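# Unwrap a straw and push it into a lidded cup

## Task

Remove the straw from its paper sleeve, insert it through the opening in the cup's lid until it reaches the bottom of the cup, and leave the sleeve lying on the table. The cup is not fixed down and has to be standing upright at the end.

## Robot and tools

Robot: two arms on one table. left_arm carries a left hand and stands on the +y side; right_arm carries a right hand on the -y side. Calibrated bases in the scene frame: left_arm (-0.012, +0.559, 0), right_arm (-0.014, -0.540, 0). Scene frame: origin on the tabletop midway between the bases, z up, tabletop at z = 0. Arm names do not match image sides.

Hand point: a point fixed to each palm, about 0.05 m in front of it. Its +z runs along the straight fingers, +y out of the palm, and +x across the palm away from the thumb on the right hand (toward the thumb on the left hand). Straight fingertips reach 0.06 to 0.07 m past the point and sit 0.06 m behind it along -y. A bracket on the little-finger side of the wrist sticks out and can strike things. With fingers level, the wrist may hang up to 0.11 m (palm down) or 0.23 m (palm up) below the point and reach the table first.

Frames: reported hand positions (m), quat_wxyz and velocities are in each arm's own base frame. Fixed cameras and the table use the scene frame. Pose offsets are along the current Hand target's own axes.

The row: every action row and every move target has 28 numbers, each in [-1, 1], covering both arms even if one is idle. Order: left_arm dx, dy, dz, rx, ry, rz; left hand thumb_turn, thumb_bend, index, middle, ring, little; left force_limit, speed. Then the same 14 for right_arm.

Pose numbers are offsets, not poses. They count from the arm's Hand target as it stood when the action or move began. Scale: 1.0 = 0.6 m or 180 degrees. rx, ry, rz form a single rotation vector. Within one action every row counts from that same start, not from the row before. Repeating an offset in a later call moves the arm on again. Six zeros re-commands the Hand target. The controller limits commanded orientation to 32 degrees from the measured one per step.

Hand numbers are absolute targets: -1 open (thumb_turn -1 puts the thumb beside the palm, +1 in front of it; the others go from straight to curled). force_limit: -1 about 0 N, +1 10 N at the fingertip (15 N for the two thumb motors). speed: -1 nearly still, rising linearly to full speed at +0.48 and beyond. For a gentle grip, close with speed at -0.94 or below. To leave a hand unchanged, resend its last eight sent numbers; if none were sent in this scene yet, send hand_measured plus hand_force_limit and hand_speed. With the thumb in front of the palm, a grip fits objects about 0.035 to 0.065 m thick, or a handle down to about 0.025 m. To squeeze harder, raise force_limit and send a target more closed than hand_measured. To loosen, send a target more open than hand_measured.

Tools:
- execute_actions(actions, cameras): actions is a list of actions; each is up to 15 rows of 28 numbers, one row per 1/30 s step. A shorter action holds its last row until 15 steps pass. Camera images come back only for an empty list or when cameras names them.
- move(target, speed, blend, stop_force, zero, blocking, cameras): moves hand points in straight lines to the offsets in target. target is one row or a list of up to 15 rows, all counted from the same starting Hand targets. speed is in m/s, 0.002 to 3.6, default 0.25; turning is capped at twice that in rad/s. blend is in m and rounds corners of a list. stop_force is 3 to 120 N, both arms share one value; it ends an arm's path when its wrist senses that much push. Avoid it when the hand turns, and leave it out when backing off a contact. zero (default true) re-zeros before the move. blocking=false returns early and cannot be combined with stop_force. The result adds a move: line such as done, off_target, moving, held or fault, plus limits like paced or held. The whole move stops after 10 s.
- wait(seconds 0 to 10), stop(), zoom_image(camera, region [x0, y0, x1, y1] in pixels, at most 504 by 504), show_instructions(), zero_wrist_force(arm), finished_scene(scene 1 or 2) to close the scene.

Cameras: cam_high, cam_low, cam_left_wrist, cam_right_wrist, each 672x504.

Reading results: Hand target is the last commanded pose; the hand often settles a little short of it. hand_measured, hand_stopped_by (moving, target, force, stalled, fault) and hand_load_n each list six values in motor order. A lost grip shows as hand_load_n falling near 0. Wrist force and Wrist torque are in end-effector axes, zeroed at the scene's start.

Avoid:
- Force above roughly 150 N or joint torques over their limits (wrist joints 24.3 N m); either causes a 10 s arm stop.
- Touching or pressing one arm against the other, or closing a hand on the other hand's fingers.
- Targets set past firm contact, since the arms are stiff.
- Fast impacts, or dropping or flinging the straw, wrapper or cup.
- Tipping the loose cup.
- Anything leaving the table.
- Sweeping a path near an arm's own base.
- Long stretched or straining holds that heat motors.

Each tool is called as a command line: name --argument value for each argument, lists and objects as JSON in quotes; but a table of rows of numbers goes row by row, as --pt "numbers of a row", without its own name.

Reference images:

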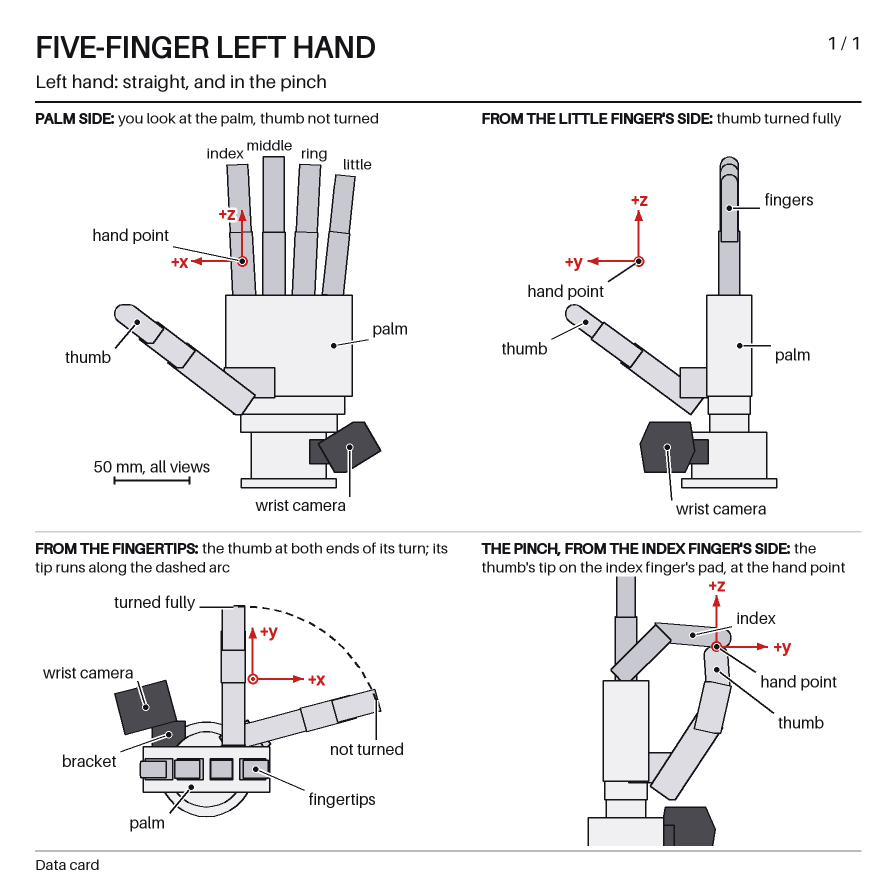

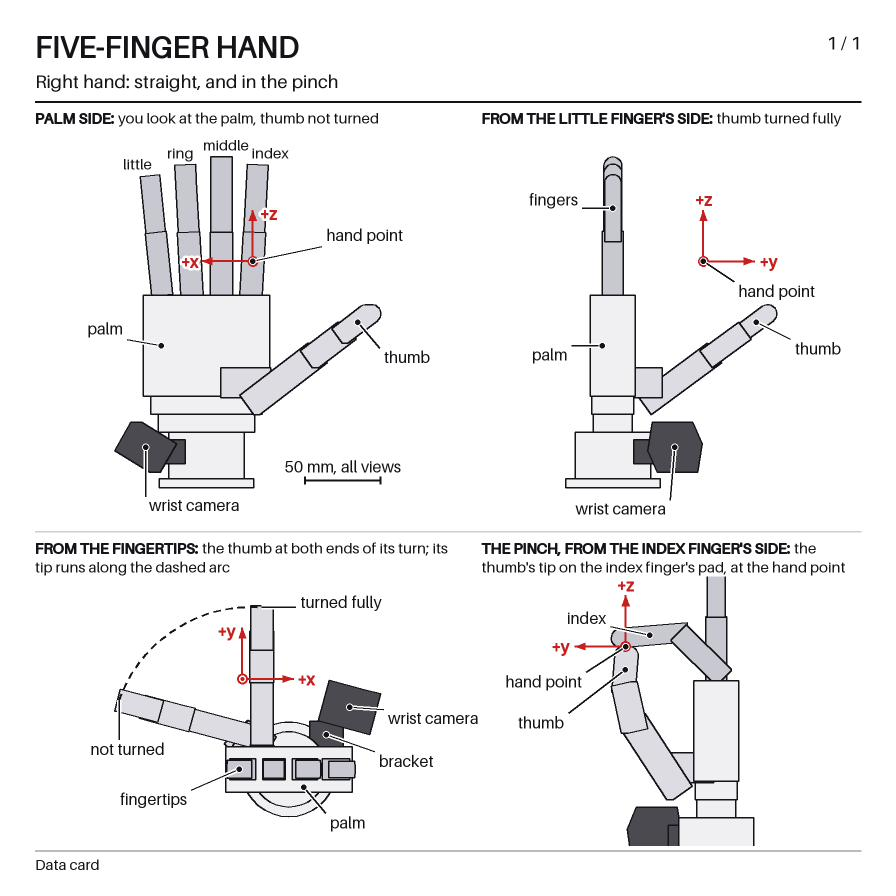

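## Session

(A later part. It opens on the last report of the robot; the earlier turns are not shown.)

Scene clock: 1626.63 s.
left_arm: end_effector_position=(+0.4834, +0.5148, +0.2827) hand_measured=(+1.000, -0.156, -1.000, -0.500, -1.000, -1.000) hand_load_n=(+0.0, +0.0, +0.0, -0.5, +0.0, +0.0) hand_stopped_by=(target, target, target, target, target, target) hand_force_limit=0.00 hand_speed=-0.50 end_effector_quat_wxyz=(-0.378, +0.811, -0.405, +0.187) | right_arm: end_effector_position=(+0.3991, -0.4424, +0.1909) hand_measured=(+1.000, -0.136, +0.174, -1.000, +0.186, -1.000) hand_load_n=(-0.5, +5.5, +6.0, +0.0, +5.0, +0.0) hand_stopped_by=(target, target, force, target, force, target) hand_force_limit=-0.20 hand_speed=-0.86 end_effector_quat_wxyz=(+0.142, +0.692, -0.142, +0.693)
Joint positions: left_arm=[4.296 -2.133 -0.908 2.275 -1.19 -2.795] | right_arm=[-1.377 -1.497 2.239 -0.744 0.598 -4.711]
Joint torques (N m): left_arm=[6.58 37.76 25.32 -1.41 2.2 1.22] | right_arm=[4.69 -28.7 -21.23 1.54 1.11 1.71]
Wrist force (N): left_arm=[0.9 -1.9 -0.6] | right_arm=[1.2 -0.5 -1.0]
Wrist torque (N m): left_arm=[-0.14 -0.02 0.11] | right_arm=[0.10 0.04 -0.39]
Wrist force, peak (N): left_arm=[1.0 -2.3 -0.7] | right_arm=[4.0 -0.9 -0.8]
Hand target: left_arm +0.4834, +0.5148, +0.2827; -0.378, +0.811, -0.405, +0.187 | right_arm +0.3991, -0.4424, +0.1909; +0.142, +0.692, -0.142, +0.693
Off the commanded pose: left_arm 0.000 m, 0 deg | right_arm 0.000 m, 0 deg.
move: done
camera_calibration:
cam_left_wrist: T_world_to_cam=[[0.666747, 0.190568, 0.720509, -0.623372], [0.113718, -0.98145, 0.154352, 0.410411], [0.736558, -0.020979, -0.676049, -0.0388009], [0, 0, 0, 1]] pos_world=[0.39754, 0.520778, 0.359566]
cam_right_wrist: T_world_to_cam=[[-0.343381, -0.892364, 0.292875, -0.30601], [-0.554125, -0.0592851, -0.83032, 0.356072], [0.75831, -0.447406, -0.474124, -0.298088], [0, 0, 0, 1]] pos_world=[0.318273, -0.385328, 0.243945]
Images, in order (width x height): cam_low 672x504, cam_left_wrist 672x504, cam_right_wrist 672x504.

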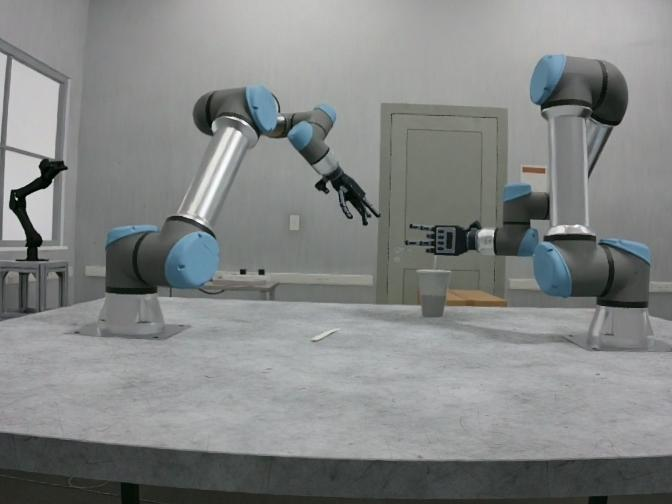

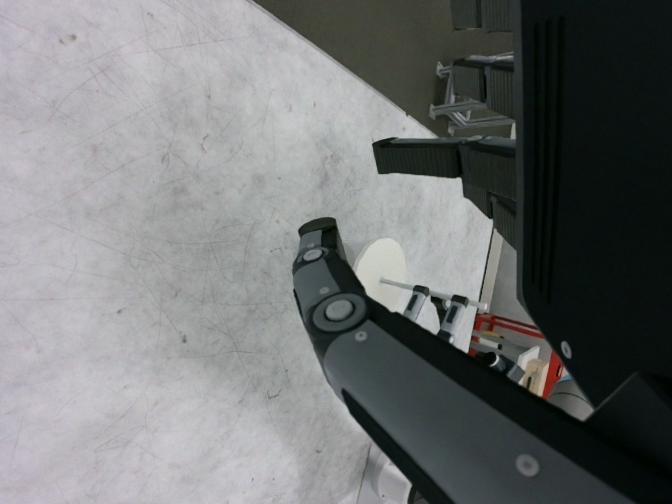

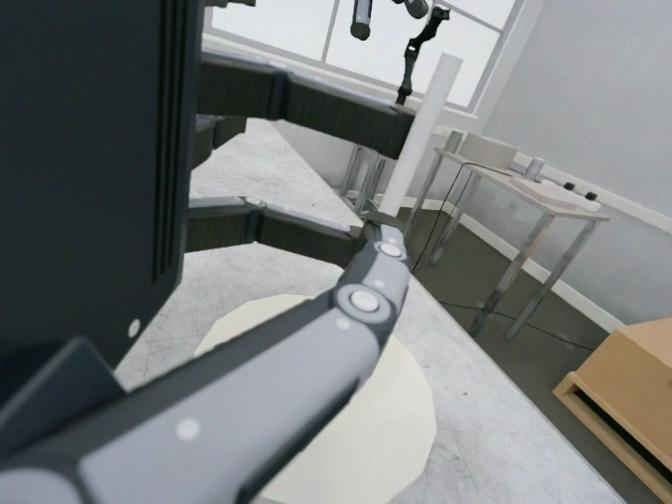

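move --target '[0,0,0,0,0,0,1,-0.155,-1,-0.5,-1,-1,0.0,-0.5,-0.0567,-0.0018,0,0,0,0,1,-0.135,0.5,-1,0.5,-1,-0.2,-0.86]' --speed 0.015 --stop_force 6 --cameras '["cam_right_wrist","cam_low","cam_left_wrist"]'

zoom_image --camera "cam_low" --region '[400, 230, 470, 330]'

zoom_image --camera "cam_left_wrist" --region '[350, 230, 510, 350]'

Scene clock: 1653.77 s.
left_arm: end_effector_position=(+0.4834, +0.5148, +0.2827) hand_measured=(+1.000, -0.156, -1.000, -0.500, -1.000, -1.000) hand_load_n=(+0.0, +0.0, +0.0, +0.0, +0.0, +0.0) hand_stopped_by=(target, target, target, target, target, target) hand_force_limit=0.00 hand_speed=-0.50 end_effector_quat_wxyz=(-0.378, +0.811, -0.405, +0.187) | right_arm: end_effector_position=(+0.3995, -0.4414, +0.1569) hand_measured=(+1.000, -0.136, +0.174, -1.000, +0.186, -1.000) hand_load_n=(-0.5, +3.5, +6.0, +0.0, +3.0, +0.0) hand_stopped_by=(target, target, force, target, force, target) hand_force_limit=-0.20 hand_speed=-0.86 end_effector_quat_wxyz=(+0.142, +0.692, -0.142, +0.693)
Joint positions: left_arm=[4.296 -2.133 -0.908 2.275 -1.19 -2.795] | right_arm=[-1.375 -1.424 2.278 -0.856 0.6 -4.711]
Joint torques (N m): left_arm=[7.34 38.37 24.99 -1.24 2.13 1.11] | right_arm=[2.39 -30.17 -20.44 1.5 2.01 1.82]
Wrist force (N): left_arm=[0.9 -1.8 -0.4] | right_arm=[1.3 -1.0 -0.1]
Wrist torque (N m): left_arm=[-0.14 -0.02 0.11] | right_arm=[0.08 0.08 -0.37]
Wrist force, peak (N): left_arm=[1.1 -2.2 -0.8] | right_arm=[3.9 -0.4 -0.5]
Hand target: left_arm +0.4834, +0.5148, +0.2827; -0.378, +0.811, -0.405, +0.187 | right_arm +0.3995, -0.4414, +0.1569; +0.142, +0.692, -0.142, +0.693
Off the commanded pose: left_arm 0.000 m, 0 deg | right_arm 0.000 m, 0 deg.
move: done
camera_calibration:
cam_left_wrist: T_world_to_cam=[[0.666747, 0.190568, 0.720509, -0.623372], [0.113718, -0.98145, 0.154352, 0.410411], [0.736558, -0.020979, -0.676049, -0.0388009], [0, 0, 0, 1]] pos_world=[0.39754, 0.520778, 0.359566]
cam_right_wrist: T_world_to_cam=[[-0.343313, -0.892404, 0.292833, -0.29505], [-0.554121, -0.0592875, -0.830322, 0.32812], [0.758344, -0.447325, -0.474145, -0.314039], [0, 0, 0, 1]] pos_world=[0.318673, -0.384328, 0.209945]
Images, in order (width x height): cam_low 672x504, cam_left_wrist 672x504, cam_right_wrist 672x504.

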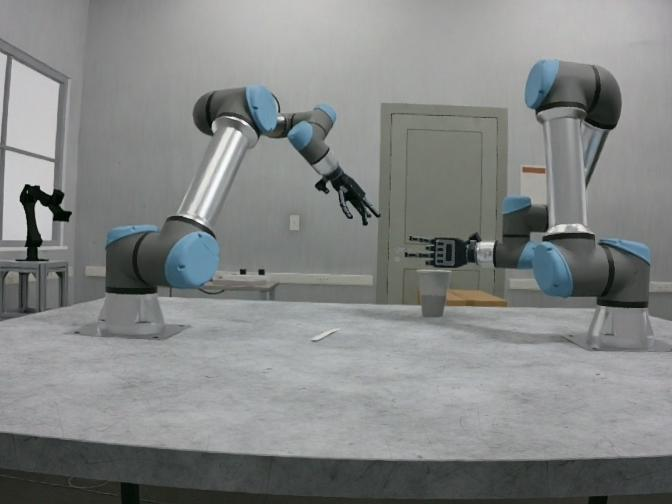

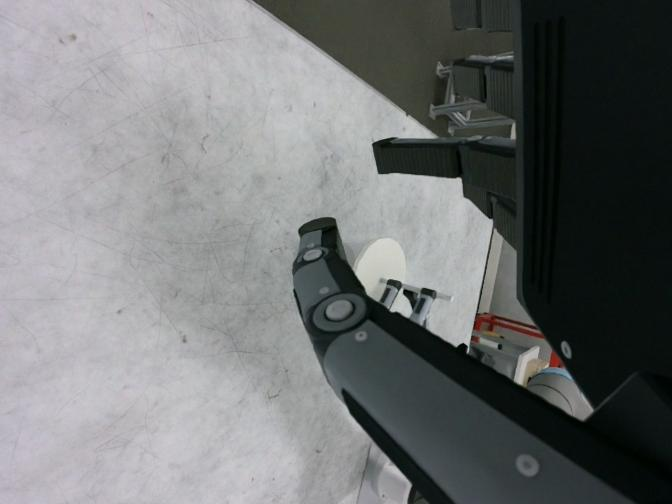

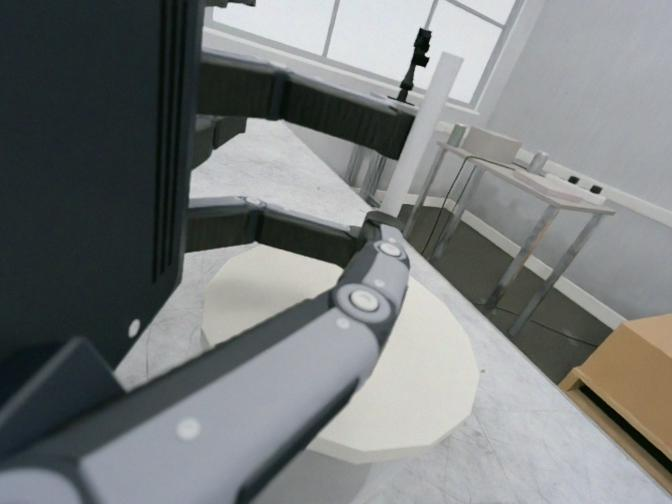

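Scaled by 5.040.

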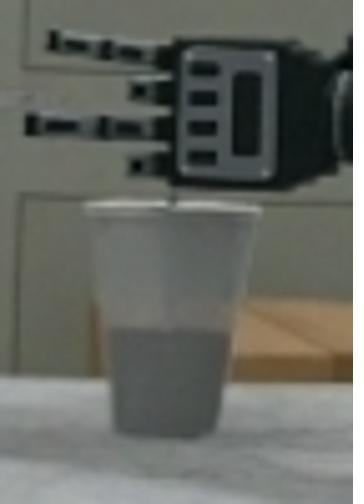

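Scaled by 3.150.

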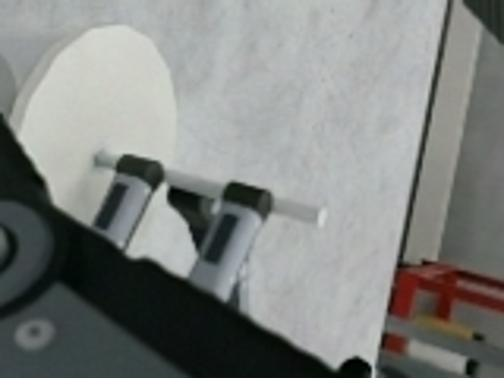

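move --target '[0,0,0,0,0,0,1,-0.155,-1,-0.5,-1,-1,0.0,-0.5,0,0,0,0,0,0,1,-0.135,-0.05,-1,-0.05,-1,-0.2,-0.7]' --speed 0.02

move --target '[0,0,0,0,0,0,1,-0.155,-1,-0.5,-1,-1,0.0,-0.5,0.0233,0,0,0,0,0,1,-0.135,-0.05,-1,-0.05,-1,-0.2,-0.7]' --speed 0.025

move --target '[0,0,0,0,0,0,1,-0.155,-1,-0.5,-1,-1,0.0,-0.5,0,0,0,0,0,0,1,-0.135,0.5,-1,0.5,-1,-0.2,-0.86]' --speed 0.02 --cameras '["cam_right_wrist","cam_low","cam_left_wrist"]'

zoom_image --camera "cam_left_wrist" --region '[350, 230, 510, 350]'

Scene clock: 1673.67 s.
left_arm: end_effector_position=(+0.4834, +0.5148, +0.2827) hand_measured=(+1.000, -0.156, -1.000, -0.500, -1.000, -1.000) hand_load_n=(+0.0, +0.0, +0.0, +0.0, +0.0, +0.0) hand_stopped_by=(target, target, target, target, target, target) hand_force_limit=0.00 hand_speed=-0.50 end_effector_quat_wxyz=(-0.378, +0.811, -0.405, +0.187) | right_arm: end_effector_position=(+0.3995, -0.4414, +0.1569) hand_measured=(+1.000, -0.136, -0.050, -1.000, -0.050, -1.000) hand_load_n=(+0.0, +0.0, +0.0, +0.0, +0.0, +0.0) hand_stopped_by=(target, target, target, target, target, target) hand_force_limit=-0.20 hand_speed=-0.70 end_effector_quat_wxyz=(+0.142, +0.692, -0.142, +0.693)
Joint positions: left_arm=[4.296 -2.133 -0.908 2.275 -1.19 -2.795] | right_arm=[-1.375 -1.424 2.278 -0.856 0.6 -4.711]
Joint torques (N m): left_arm=[6.89 38.65 24.46 -1.33 2.51 1.18] | right_arm=[-5.54 -29.83 -19.83 -1.5 1.13 1.89]
Wrist force (N): left_arm=[0.9 -2.3 -0.3] | right_arm=[0.2 -0.9 -0.4]
Wrist torque (N m): left_arm=[-0.22 -0.01 0.12] | right_arm=[0.07 0.04 -0.36]
Wrist force, peak (N): left_arm=[1.0 -2.4 -0.6] | right_arm=[1.8 -1.0 -0.1]
Hand target: left_arm +0.4834, +0.5148, +0.2827; -0.378, +0.811, -0.405, +0.187 | right_arm +0.3995, -0.4414, +0.1569; +0.142, +0.692, -0.142, +0.693
Off the commanded pose: left_arm 0.000 m, 0 deg | right_arm 0.000 m, 0 deg.
move: done

Scene clock: 1674.53 s.
left_arm: end_effector_position=(+0.4834, +0.5148, +0.2827) hand_measured=(+1.000, -0.156, -1.000, -0.500, -1.000, -1.000) hand_load_n=(+0.0, +0.0, +0.0, +0.0, +0.0, +0.0) hand_stopped_by=(target, target, target, target, target, target) hand_force_limit=0.00 hand_speed=-0.50 end_effector_quat_wxyz=(-0.378, +0.811, -0.405, +0.187) | right_arm: end_effector_position=(+0.3995, -0.4415, +0.1710) hand_measured=(+1.000, -0.136, -0.050, -1.000, -0.050, -1.000) hand_load_n=(+0.0, +0.0, +0.0, +0.0, +0.0, +0.0) hand_stopped_by=(target, target, target, target, target, target) hand_force_limit=-0.20 hand_speed=-0.70 end_effector_quat_wxyz=(+0.142, +0.692, -0.142, +0.693) end_effector_velocity=(+0.001, -0.001, +0.000) end_effector_angular_velocity=(-0.004, -0.001, +0.001)
Joint positions: left_arm=[4.296 -2.133 -0.908 2.275 -1.19 -2.795] | right_arm=[-1.375 -1.456 2.264 -0.809 0.6 -4.71]
Joint velocities: left_arm=[within noise] | right_arm=[0.001 0.002 -0.001 -0.005 0 -0.001]
Joint torques (N m): left_arm=[5.68 37.3 24.31 -1.54 2.31 1.22] | right_arm=[-5.92 -9.72 -9.53 -3.64 -1.21 -0.19]
Wrist force (N): left_arm=[1.0 -2.2 -0.5] | right_arm=[0.3 -1.0 -0.4]
Wrist torque (N m): left_arm=[-0.20 -0.04 0.13] | right_arm=[0.05 0.03 -0.35]
Wrist force, peak (N): left_arm=[1.3 -2.2 -0.4] | right_arm=[0.4 -1.1 -0.7]
Hand target: left_arm +0.4834, +0.5148, +0.2827; -0.378, +0.811, -0.405, +0.187 | right_arm +0.3995, -0.4414, +0.1709; +0.142, +0.692, -0.142, +0.693
Off the commanded pose: left_arm 0.000 m, 0 deg | right_arm 0.000 m, 0 deg.
move: done

Scene clock: 1675.47 s.
left_arm: end_effector_position=(+0.4834, +0.5148, +0.2827) hand_measured=(+1.000, -0.156, -1.000, -0.500, -1.000, -1.000) hand_load_n=(+0.0, +0.0, +0.0, +0.0, +0.0, +0.0) hand_stopped_by=(target, target, target, target, target, target) hand_force_limit=0.00 hand_speed=-0.50 end_effector_quat_wxyz=(-0.378, +0.811, -0.405, +0.187) | right_arm: end_effector_position=(+0.3995, -0.4414, +0.1709) hand_measured=(+1.000, -0.136, +0.182, -1.000, +0.208, -1.000) hand_load_n=(+1.0, +6.0, +5.0, +0.0, +6.0, +0.0) hand_stopped_by=(target, target, force, target, force, target) hand_force_limit=-0.20 hand_speed=-0.86 end_effector_quat_wxyz=(+0.142, +0.692, -0.142, +0.693)
Joint positions: left_arm=[4.296 -2.133 -0.908 2.275 -1.19 -2.795] | right_arm=[-1.375 -1.456 2.264 -0.809 0.6 -4.711]
Joint torques (N m): left_arm=[7.87 38.29 24.48 -1.31 2.5 1.36] | right_arm=[-6.11 -10.66 -9.24 -2.93 -1.23 -0.71]
Wrist force (N): left_arm=[0.7 -2.1 -0.5] | right_arm=[0.5 -0.9 -1.2]
Wrist torque (N m): left_arm=[-0.17 0.00 0.11] | right_arm=[0.08 -0.05 -0.33]
Wrist force, peak (N): left_arm=[0.9 -2.2 -0.6] | right_arm=[0.3 -1.3 -1.4]
Hand target: left_arm +0.4834, +0.5148, +0.2827; -0.378, +0.811, -0.405, +0.187 | right_arm +0.3995, -0.4414, +0.1709; +0.142, +0.692, -0.142, +0.693
Off the commanded pose: left_arm 0.000 m, 0 deg | right_arm 0.000 m, 0 deg.
move: done
camera_calibration:
cam_left_wrist: T_world_to_cam=[[0.666747, 0.190568, 0.720509, -0.623372], [0.113718, -0.98145, 0.154352, 0.410411], [0.736558, -0.020979, -0.676049, -0.0388009], [0, 0, 0, 1]] pos_world=[0.39754, 0.520778, 0.359566]
cam_right_wrist: T_world_to_cam=[[-0.343381, -0.892364, 0.292875, -0.299122], [-0.554125, -0.0592851, -0.83032, 0.339746], [0.75831, -0.447406, -0.474124, -0.307426], [0, 0, 0, 1]] pos_world=[0.318673, -0.384328, 0.223945]
Images, in order (width x height): cam_low 672x504, cam_left_wrist 672x504, cam_right_wrist 672x504.

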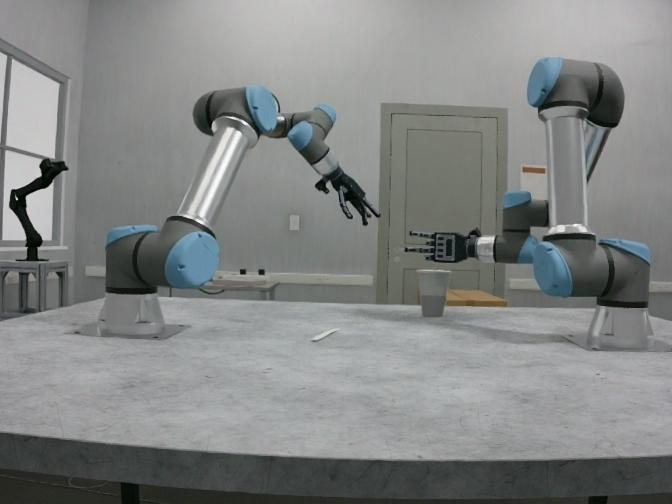

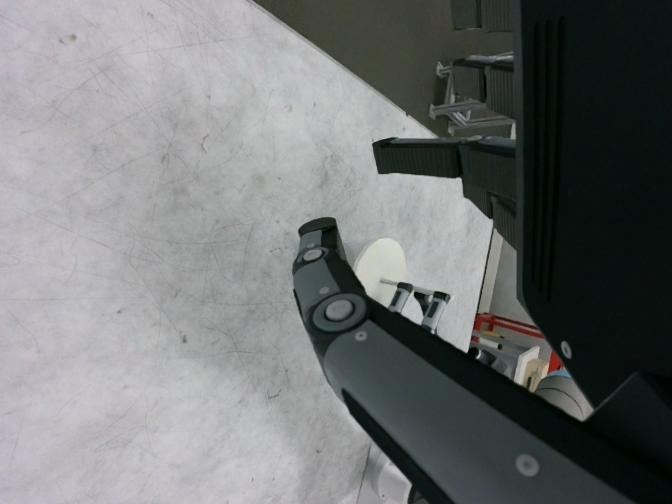

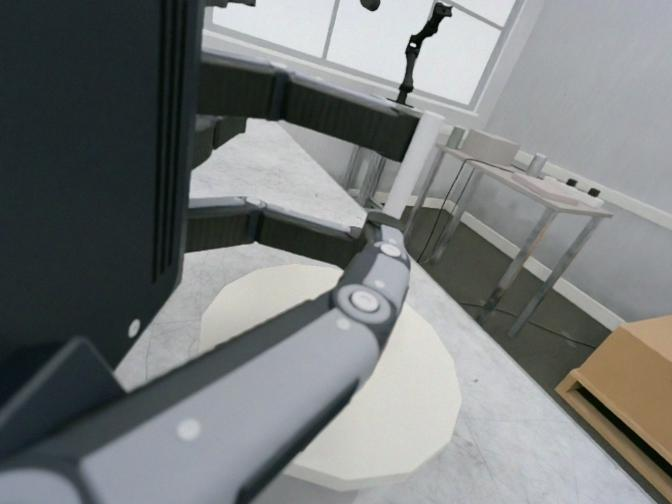

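Scaled by 3.150.

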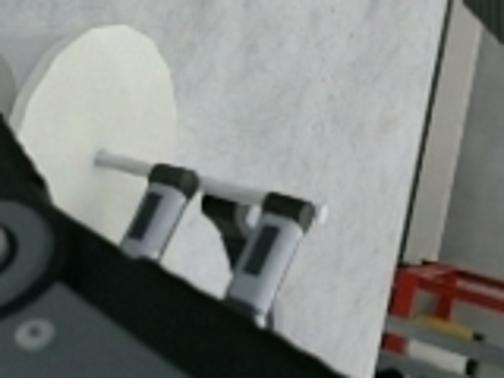

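move --target '[0,0,0,0,0,0,1,-0.155,-1,-0.5,-1,-1,0.0,-0.5,-0.0275,0,0,0,0,0,1,-0.135,0.5,-1,0.5,-1,-0.2,-0.86]' --speed 0.01 --stop_force 6 --cameras '["cam_right_wrist","cam_low","cam_left_wrist"]'

zoom_image --camera "cam_low" --region '[400, 230, 470, 330]'

zoom_image --camera "cam_left_wrist" --region '[350, 230, 510, 350]'

Scene clock: 1685.60 s.
left_arm: end_effector_position=(+0.4834, +0.5148, +0.2827) hand_measured=(+1.000, -0.156, -1.000, -0.500, -1.000, -1.000) hand_load_n=(+0.0, +0.0, +0.0, +0.0, +0.0, +0.0) hand_stopped_by=(target, target, target, target, target, target) hand_force_limit=0.00 hand_speed=-0.50 end_effector_quat_wxyz=(-0.378, +0.811, -0.405, +0.187) | right_arm: end_effector_position=(+0.3995, -0.4414, +0.1544) hand_measured=(+1.000, -0.136, +0.182, -1.000, +0.208, -1.000) hand_load_n=(+0.5, +0.0, +1.0, +0.0, +0.0, +0.0) hand_stopped_by=(target, target, force, target, force, target) hand_force_limit=-0.20 hand_speed=-0.86 end_effector_quat_wxyz=(+0.142, +0.692, -0.142, +0.693)
Joint positions: left_arm=[4.296 -2.133 -0.908 2.275 -1.19 -2.795] | right_arm=[-1.375 -1.418 2.281 -0.864 0.6 -4.711]
Joint torques (N m): left_arm=[7.39 37.68 22.98 -1.31 2.11 1.18] | right_arm=[5.52 -30.47 -20.92 1.67 1.66 1.76]
Wrist force (N): left_arm=[0.6 -2.2 -0.5] | right_arm=[0.5 -1.6 -0.1]
Wrist torque (N m): left_arm=[-0.20 0.01 0.11] | right_arm=[0.07 0.05 -0.36]
Wrist force, peak (N): left_arm=[1.0 -2.3 -0.3] | right_arm=[2.6 -0.8 -0.8]
Hand target: left_arm +0.4834, +0.5148, +0.2827; -0.378, +0.811, -0.405, +0.187 | right_arm +0.3995, -0.4414, +0.1544; +0.142, +0.692, -0.142, +0.693
Off the commanded pose: left_arm 0.000 m, 0 deg | right_arm 0.000 m, 0 deg.
move: done
camera_calibration:
cam_left_wrist: T_world_to_cam=[[0.666747, 0.190568, 0.720509, -0.623372], [0.113718, -0.98145, 0.154352, 0.410411], [0.736558, -0.020979, -0.676049, -0.0388009], [0, 0, 0, 1]] pos_world=[0.39754, 0.520778, 0.359566]
cam_right_wrist: T_world_to_cam=[[-0.343381, -0.892364, 0.292875, -0.29429], [-0.554125, -0.0592851, -0.83032, 0.326046], [0.75831, -0.447406, -0.474124, -0.315249], [0, 0, 0, 1]] pos_world=[0.318673, -0.384328, 0.207445]
Images, in order (width x height): cam_low 672x504, cam_left_wrist 672x504, cam_right_wrist 672x504.

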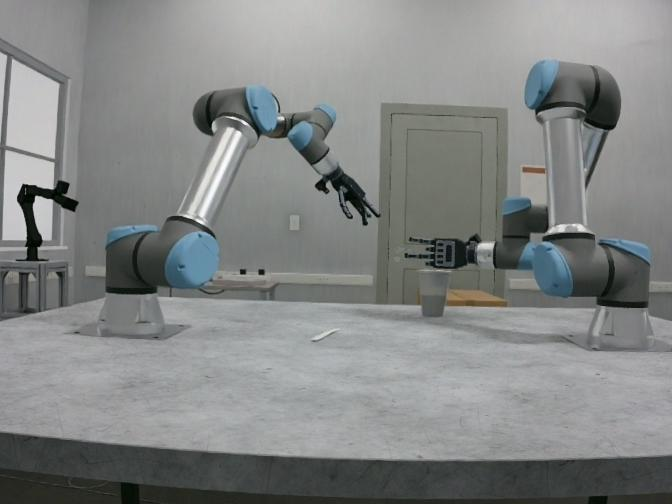

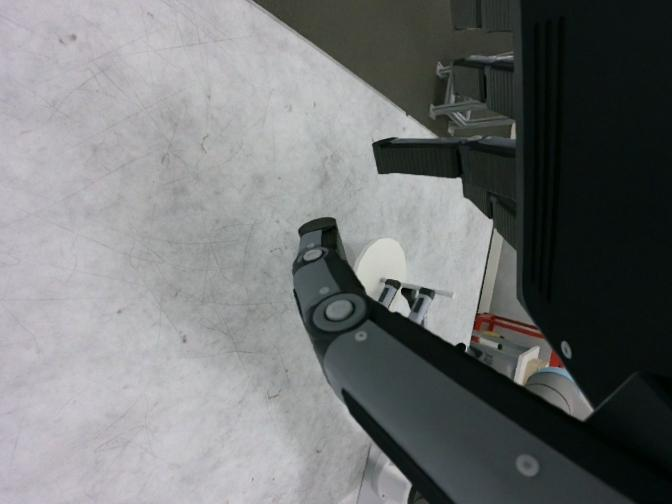

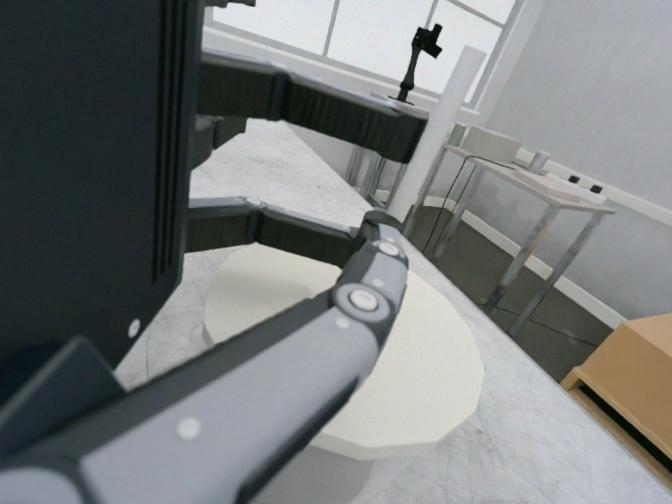

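Scaled by 5.040.

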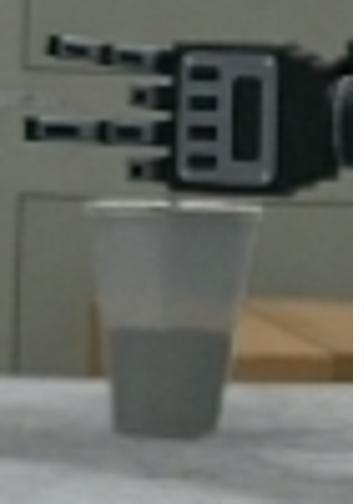

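Scaled by 3.150.

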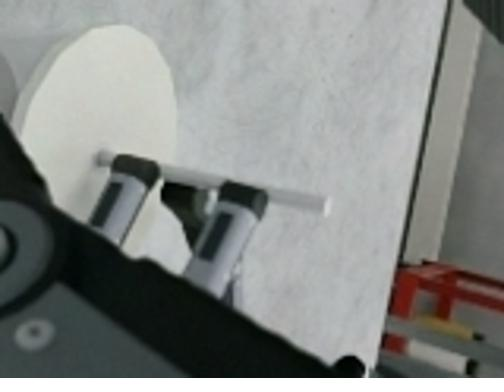

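move --target '[0,0,0,0,0,0,1,-0.155,-1,-0.5,-1,-1,0.0,-0.5,0,0,0,0,0,0,1,-0.7,-0.3,-1,-0.3,-1,-0.2,-0.6]' --speed 0.02

move --target '[0,0,0,0,0,0,1,-0.155,-1,-0.5,-1,-1,0.0,-0.5,0.16,0,0,0,0,0,1,-0.7,-0.3,-1,-0.3,-1,-0.2,-0.6]' --speed 0.06 --cameras '["all"]'

zoom_image --camera "cam_low" --region '[400, 220, 470, 330]'

zoom_image --camera "cam_left_wrist" --region '[350, 230, 510, 350]'

zoom_image --camera "cam_high" --region '[330, 50, 400, 150]'

Scene clock: 1742.73 s.
left_arm: end_effector_position=(+0.4834, +0.5148, +0.2827) hand_measured=(+1.000, -0.156, -1.000, -0.500, -1.000, -1.000) hand_load_n=(+0.0, +0.0, +0.0, +0.0, +0.0, +0.0) hand_stopped_by=(target, target, target, target, target, target) hand_force_limit=0.00 hand_speed=-0.50 end_effector_quat_wxyz=(-0.378, +0.811, -0.405, +0.187) | right_arm: end_effector_position=(+0.3995, -0.4414, +0.1544) hand_measured=(+1.000, -0.700, -0.300, -1.000, -0.300, -1.000) hand_load_n=(+0.5, +0.0, +0.0, +0.0, +0.0, +0.0) hand_stopped_by=(target, target, target, target, target, target) hand_force_limit=-0.20 hand_speed=-0.60 end_effector_quat_wxyz=(+0.142, +0.692, -0.142, +0.693)
Joint positions: left_arm=[4.296 -2.133 -0.908 2.275 -1.19 -2.795] | right_arm=[-1.375 -1.418 2.281 -0.864 0.6 -4.711]
Joint torques (N m): left_arm=[6.24 37.11 24.16 -1.52 2.35 1.28] | right_arm=[6.92 -30.4 -20 1.06 1.48 1.74]
Wrist force (N): left_arm=[1.1 -2.1 -0.4] | right_arm=[0.5 -0.8 -0.5]
Wrist torque (N m): left_arm=[-0.19 -0.05 0.13] | right_arm=[0.10 0.02 -0.34]
Wrist force, peak (N): left_arm=[1.1 -2.2 -0.5] | right_arm=[0.6 -1.7 0.2]
Hand target: left_arm +0.4834, +0.5148, +0.2827; -0.378, +0.811, -0.405, +0.187 | right_arm +0.3995, -0.4414, +0.1544; +0.142, +0.692, -0.142, +0.693
Off the commanded pose: left_arm 0.000 m, 0 deg | right_arm 0.000 m, 0 deg.
move: done

Scene clock: 1744.67 s.
left_arm: end_effector_position=(+0.4834, +0.5148, +0.2827) hand_measured=(+1.000, -0.156, -1.000, -0.500, -1.000, -1.000) hand_load_n=(+0.0, +0.0, +0.0, +0.0, +0.0, +0.0) hand_stopped_by=(target, target, target, target, target, target) hand_force_limit=0.00 hand_speed=-0.50 end_effector_quat_wxyz=(-0.378, +0.811, -0.405, +0.187) | right_arm: end_effector_position=(+0.3994, -0.4415, +0.2505) hand_measured=(+1.000, -0.700, -0.300, -1.000, -0.300, -1.000) hand_load_n=(+0.0, +0.0, +0.0, +0.0, +0.0, +0.0) hand_stopped_by=(target, target, target, target, target, target) hand_force_limit=-0.20 hand_speed=-0.60 end_effector_quat_wxyz=(+0.142, +0.692, -0.142, +0.693)
Joint positions: left_arm=[4.296 -2.133 -0.908 2.275 -1.19 -2.795] | right_arm=[-1.375 -1.603 2.158 -0.556 0.599 -4.711]
Joint torques (N m): left_arm=[6.3 38.68 23.11 -1.3 2.3 1.54] | right_arm=[-5.89 -6.91 -11.18 -3.6 -1.38 -1.56]
Wrist force (N): left_arm=[1.0 -2.0 -0.6] | right_arm=[0.5 -0.9 -0.4]
Wrist torque (N m): left_arm=[-0.15 -0.04 0.12] | right_arm=[0.09 0.00 -0.33]
Wrist force, peak (N): left_arm=[0.6 -2.6 -0.4] | right_arm=[1.1 -0.9 -0.5]
Hand target: left_arm +0.4834, +0.5148, +0.2827; -0.378, +0.811, -0.405, +0.187 | right_arm +0.3994, -0.4414, +0.2504; +0.142, +0.692, -0.142, +0.693
Off the commanded pose: left_arm 0.000 m, 0 deg | right_arm 0.000 m, 0 deg.
move: done
camera_calibration:
cam_left_wrist: T_world_to_cam=[[0.666747, 0.190568, 0.720509, -0.623372], [0.113718, -0.98145, 0.154352, 0.410411], [0.736558, -0.020979, -0.676049, -0.0388009], [0, 0, 0, 1]] pos_world=[0.39754, 0.520778, 0.359566]
cam_right_wrist: T_world_to_cam=[[-0.343354, -0.892346, 0.292963, -0.322498], [-0.554093, -0.059402, -0.830333, 0.405733], [0.758347, -0.447426, -0.474046, -0.269653], [0, 0, 0, 1]] pos_world=[0.318573, -0.384329, 0.303545]

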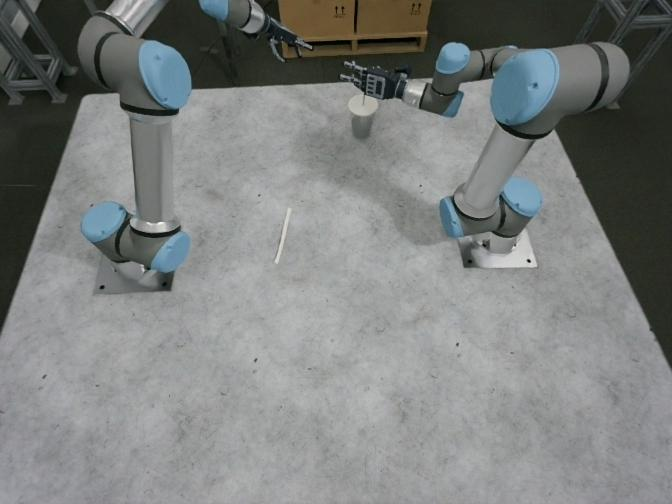

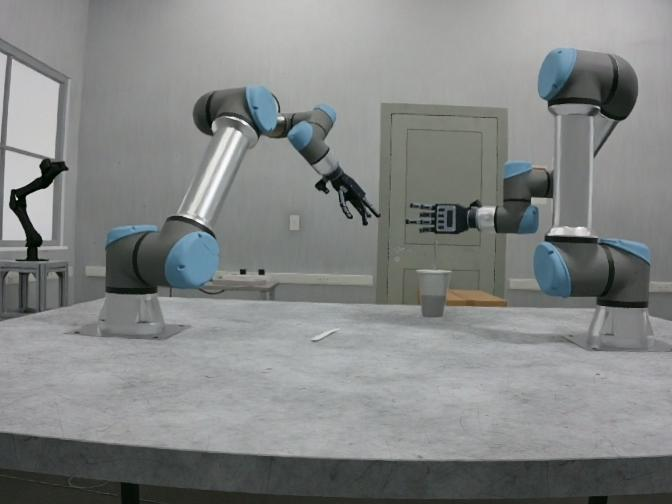

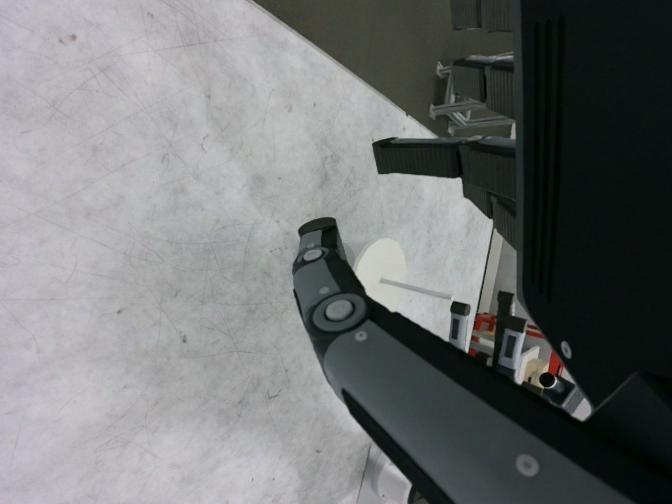

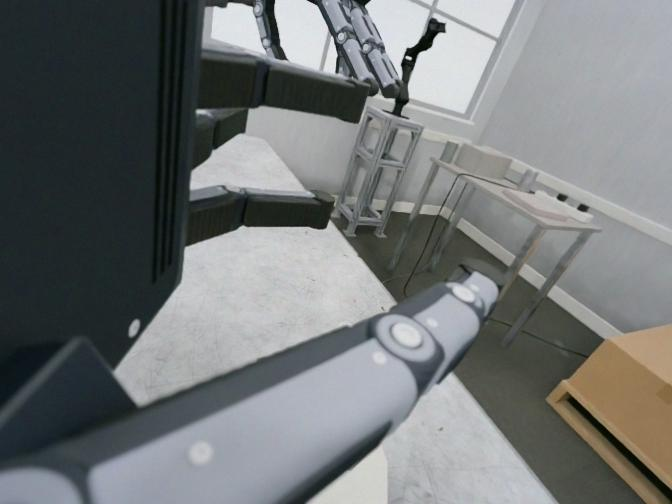

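Scaled by 4.582.

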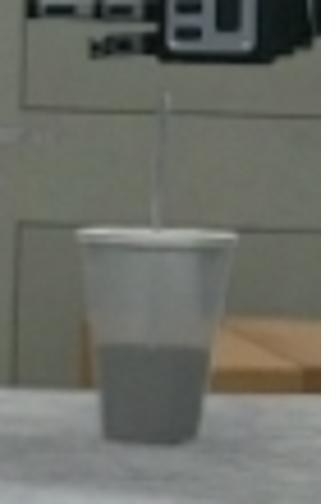

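Scaled by 3.150.

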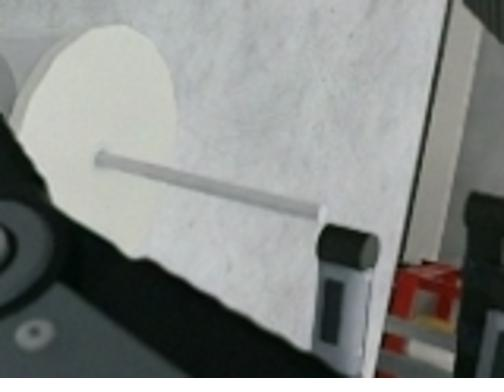

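Scaled by 5.040.

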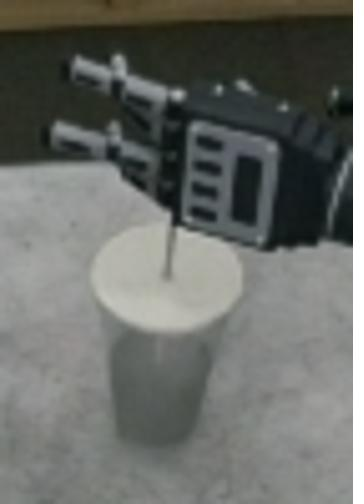

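move --target '[0,0,0,0,0,0,1,-0.155,-1,-0.5,-1,-1,0.0,-0.5,0,0.025,-0.01,0,0,0,1,-1,0.3,-1,-1,-1,0.2,-0.3]' --speed 0.06 --cameras '["cam_low","cam_left_wrist","cam_right_wrist"]'

zoom_image --camera "cam_low" --region '[410, 200, 470, 290]'

zoom_image --camera "cam_left_wrist" --region '[370, 240, 530, 360]'

Scene clock: 1783.90 s.
left_arm: end_effector_position=(+0.4834, +0.5148, +0.2827) hand_measured=(+1.000, -0.156, -1.000, -0.500, -1.000, -1.000) hand_load_n=(+0.0, +0.0, +0.0, +0.0, +0.0, +0.0) hand_stopped_by=(target, target, target, target, target, target) hand_force_limit=0.00 hand_speed=-0.50 end_effector_quat_wxyz=(-0.378, +0.811, -0.405, +0.187) | right_arm: end_effector_position=(+0.3880, -0.4530, +0.2504) hand_measured=(+1.000, -1.000, +0.300, -1.000, -1.000, -1.000) hand_load_n=(+0.5, +0.0, +0.0, +0.5, +0.0, +0.0) hand_stopped_by=(target, target, target, target, target, target) hand_force_limit=0.20 hand_speed=-0.30 end_effector_quat_wxyz=(+0.142, +0.692, -0.142, +0.693) end_effector_velocity=(+0.001, +0.000, -0.001) end_effector_angular_velocity=(+0.001, +0.000, -0.002)
Joint positions: left_arm=[4.296 -2.133 -0.908 2.275 -1.19 -2.795] | right_arm=[-1.416 -1.594 2.149 -0.557 0.558 -4.711]
Joint velocities: left_arm=[within noise] | right_arm=[0.004 0.001 0 0 0.006 0]
Joint torques (N m): left_arm=[6.05 38.3 23.75 -1.27 2.32 1.28] | right_arm=[6.95 -22.03 -14 -3.42 2.13 1.21]
Wrist force (N): left_arm=[0.8 -1.9 -0.5] | right_arm=[0.5 -0.9 -0.5]
Wrist torque (N m): left_arm=[-0.16 0.00 0.10] | right_arm=[0.09 0.01 -0.34]
Wrist force, peak (N): left_arm=[1.0 -2.4 -0.4] | right_arm=[0.6 -1.2 -0.4]
Hand target: left_arm +0.4834, +0.5148, +0.2827; -0.378, +0.811, -0.405, +0.187 | right_arm +0.3880, -0.4529, +0.2504; +0.142, +0.692, -0.142, +0.693
Off the commanded pose: left_arm 0.000 m, 0 deg | right_arm 0.000 m, 0 deg.
move: done
camera_calibration:
cam_left_wrist: T_world_to_cam=[[0.666747, 0.190568, 0.720509, -0.623372], [0.113718, -0.98145, 0.154352, 0.410411], [0.736558, -0.020979, -0.676049, -0.0388009], [0, 0, 0, 1]] pos_world=[0.39754, 0.520778, 0.359566]
cam_right_wrist: T_world_to_cam=[[-0.343288, -0.892419, 0.292816, -0.336738], [-0.554078, -0.059312, -0.830349, 0.398681], [0.758387, -0.447292, -0.474109, -0.266185], [0, 0, 0, 1]] pos_world=[0.307173, -0.395928, 0.303446]
Images, in order (width x height): cam_low 672x504, cam_left_wrist 672x504, cam_right_wrist 672x504.

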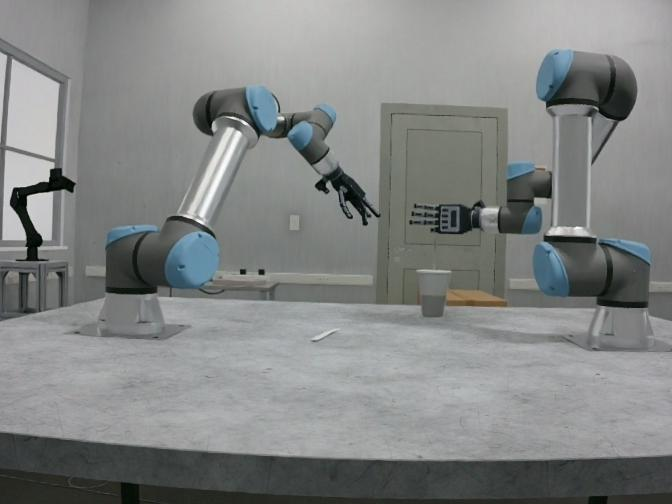

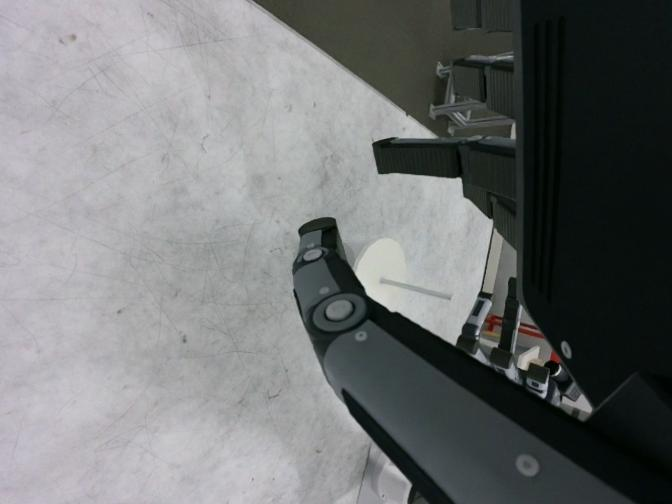

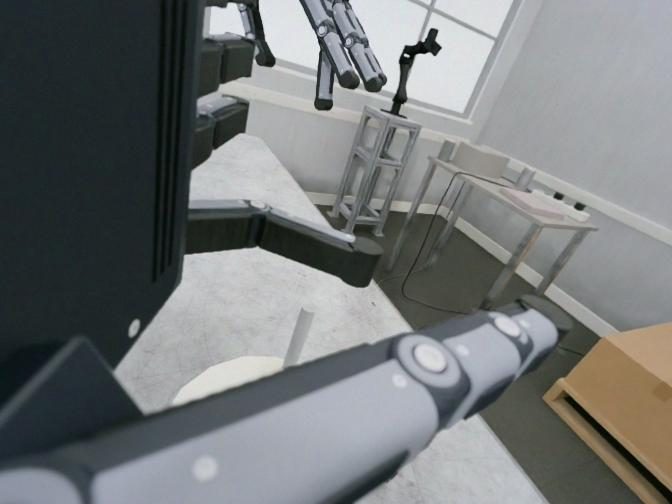

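Scaled by 5.600.

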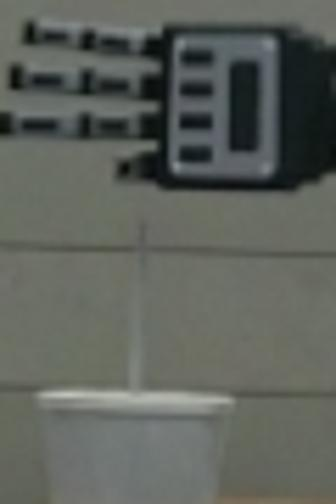

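Scaled by 3.150.

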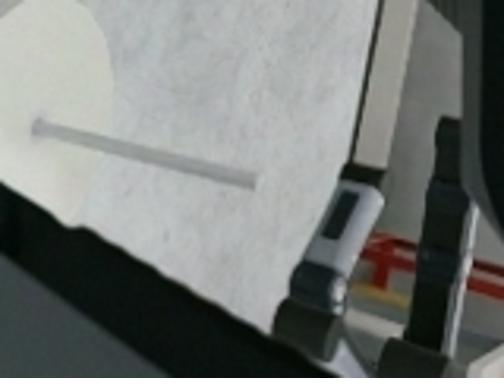

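move --pt "0 0 0 0 0 0 1 -0.155 -1 -0.5 -1 -1 0.0 -0.5 0 0 0.0058 0 0 0 1 -1 0.3 -1 -1 -1 0.2 -0.3" --pt "0 0 0 0 0 0 1 -0.155 -1 -0.5 -1 -1 0.0 -0.5 -0.055 0 0.0058 0 0 0 1 -1 0.3 -1 -1 -1 0.2 -0.3" --speed 0.015 --stop_force 3 --cameras '["cam_low","cam_left_wrist","cam_right_wrist"]'

zoom_image --camera "cam_low" --region '[410, 200, 470, 290]'

zoom_image --camera "cam_left_wrist" --region '[370, 240, 530, 360]'

Scene clock: 1813.57 s.
left_arm: end_effector_position=(+0.4834, +0.5148, +0.2827) hand_measured=(+1.000, -0.156, -1.000, -0.500, -1.000, -1.000) hand_load_n=(+0.0, +0.0, +0.0, +0.0, +0.0, +0.0) hand_stopped_by=(target, target, target, target, target, target) hand_force_limit=0.00 hand_speed=-0.50 end_effector_quat_wxyz=(-0.378, +0.811, -0.405, +0.187) | right_arm: end_effector_position=(+0.3912, -0.4542, +0.2282) hand_measured=(+1.000, -1.000, +0.300, -1.000, -1.000, -1.000) hand_load_n=(+0.5, +0.0, +0.0, +0.0, +0.0, +0.0) hand_stopped_by=(target, target, target, target, target, target) hand_force_limit=0.20 hand_speed=-0.30 end_effector_quat_wxyz=(+0.142, +0.692, -0.142, +0.693)
Joint positions: left_arm=[4.296 -2.133 -0.908 2.275 -1.19 -2.795] | right_arm=[-1.407 -1.552 2.175 -0.625 0.567 -4.711]
Joint torques (N m): left_arm=[6.97 37.76 23.06 -1.29 2.45 1.25] | right_arm=[-2.35 -29.6 -23.42 -1.07 0.3 -1.39]
Wrist force (N): left_arm=[1.1 -2.2 -0.6] | right_arm=[0.3 -0.9 -0.6]
Wrist torque (N m): left_arm=[-0.19 -0.05 0.14] | right_arm=[0.11 0.05 -0.35]
Wrist force, peak (N): left_arm=[0.8 -2.4 -0.4] | right_arm=[3.5 -0.8 -0.3]
Hand target: left_arm +0.4834, +0.5148, +0.2827; -0.378, +0.811, -0.405, +0.187 | right_arm +0.3912, -0.4543, +0.2282; +0.142, +0.692, -0.142, +0.693 (not the last commanded pose)
Off the commanded pose: left_arm 0.000 m, 0 deg | right_arm 0.011 m, 0 deg.
move: contact (right_arm); path passed 1 of 2 targets
camera_calibration:
cam_left_wrist: T_world_to_cam=[[0.666747, 0.190568, 0.720509, -0.623372], [0.113718, -0.98145, 0.154352, 0.410411], [0.736558, -0.020979, -0.676049, -0.0388009], [0, 0, 0, 1]] pos_world=[0.39754, 0.520778, 0.359566]
cam_right_wrist: T_world_to_cam=[[-0.343313, -0.892404, 0.292833, -0.330201], [-0.554121, -0.0592875, -0.830322, 0.381964], [0.758344, -0.447325, -0.474145, -0.279664], [0, 0, 0, 1]] pos_world=[0.310373, -0.397128, 0.281245]
Images, in order (width x height): cam_low 672x504, cam_left_wrist 672x504, cam_right_wrist 672x504.

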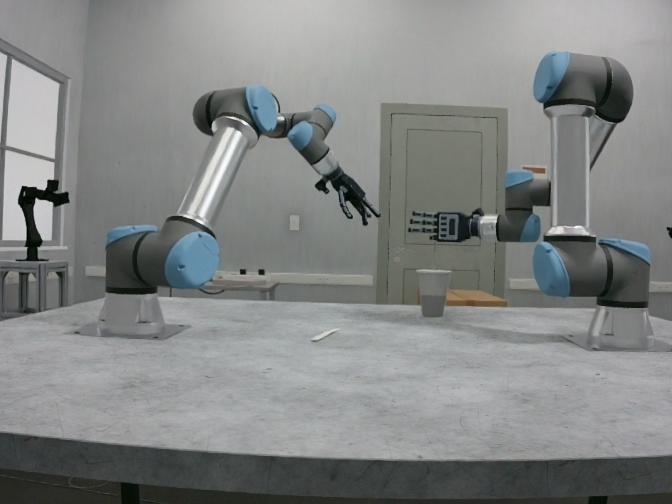

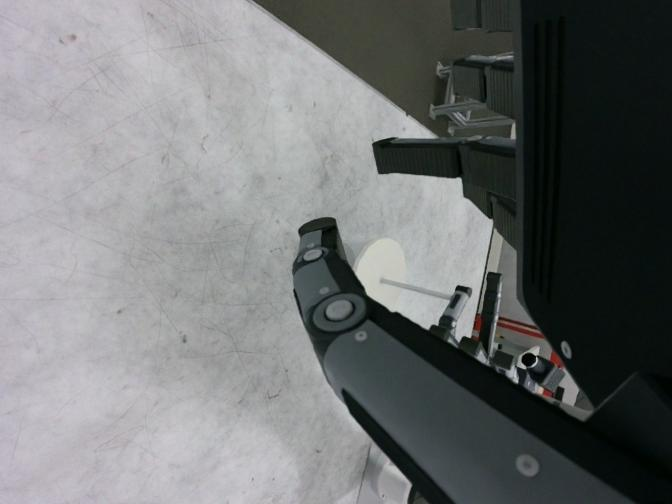

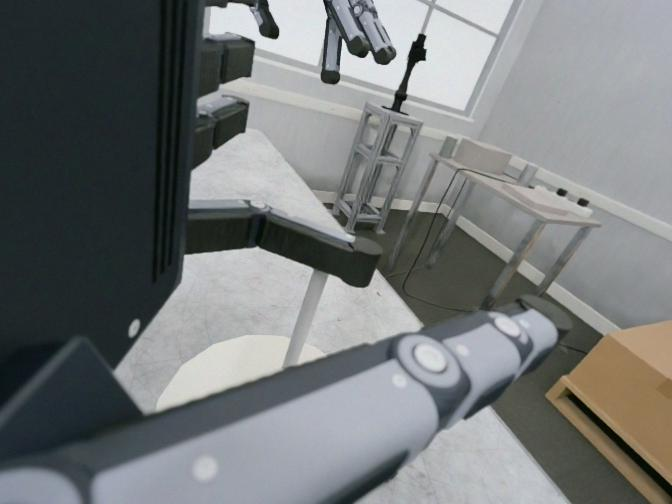

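Scaled by 5.600.

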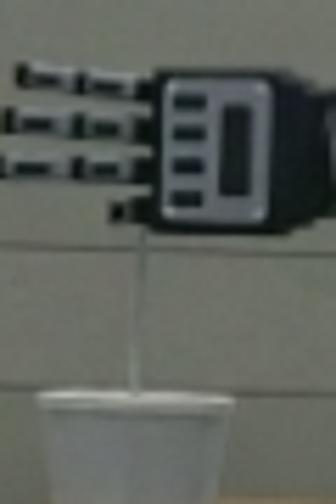

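Scaled by 3.150.

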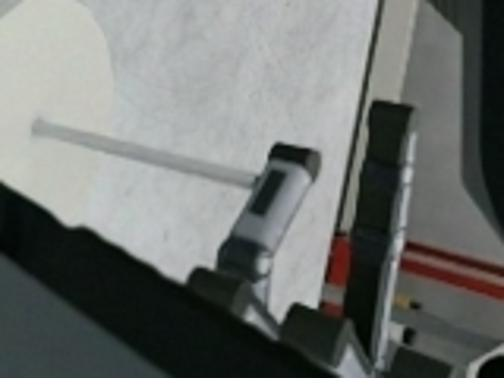

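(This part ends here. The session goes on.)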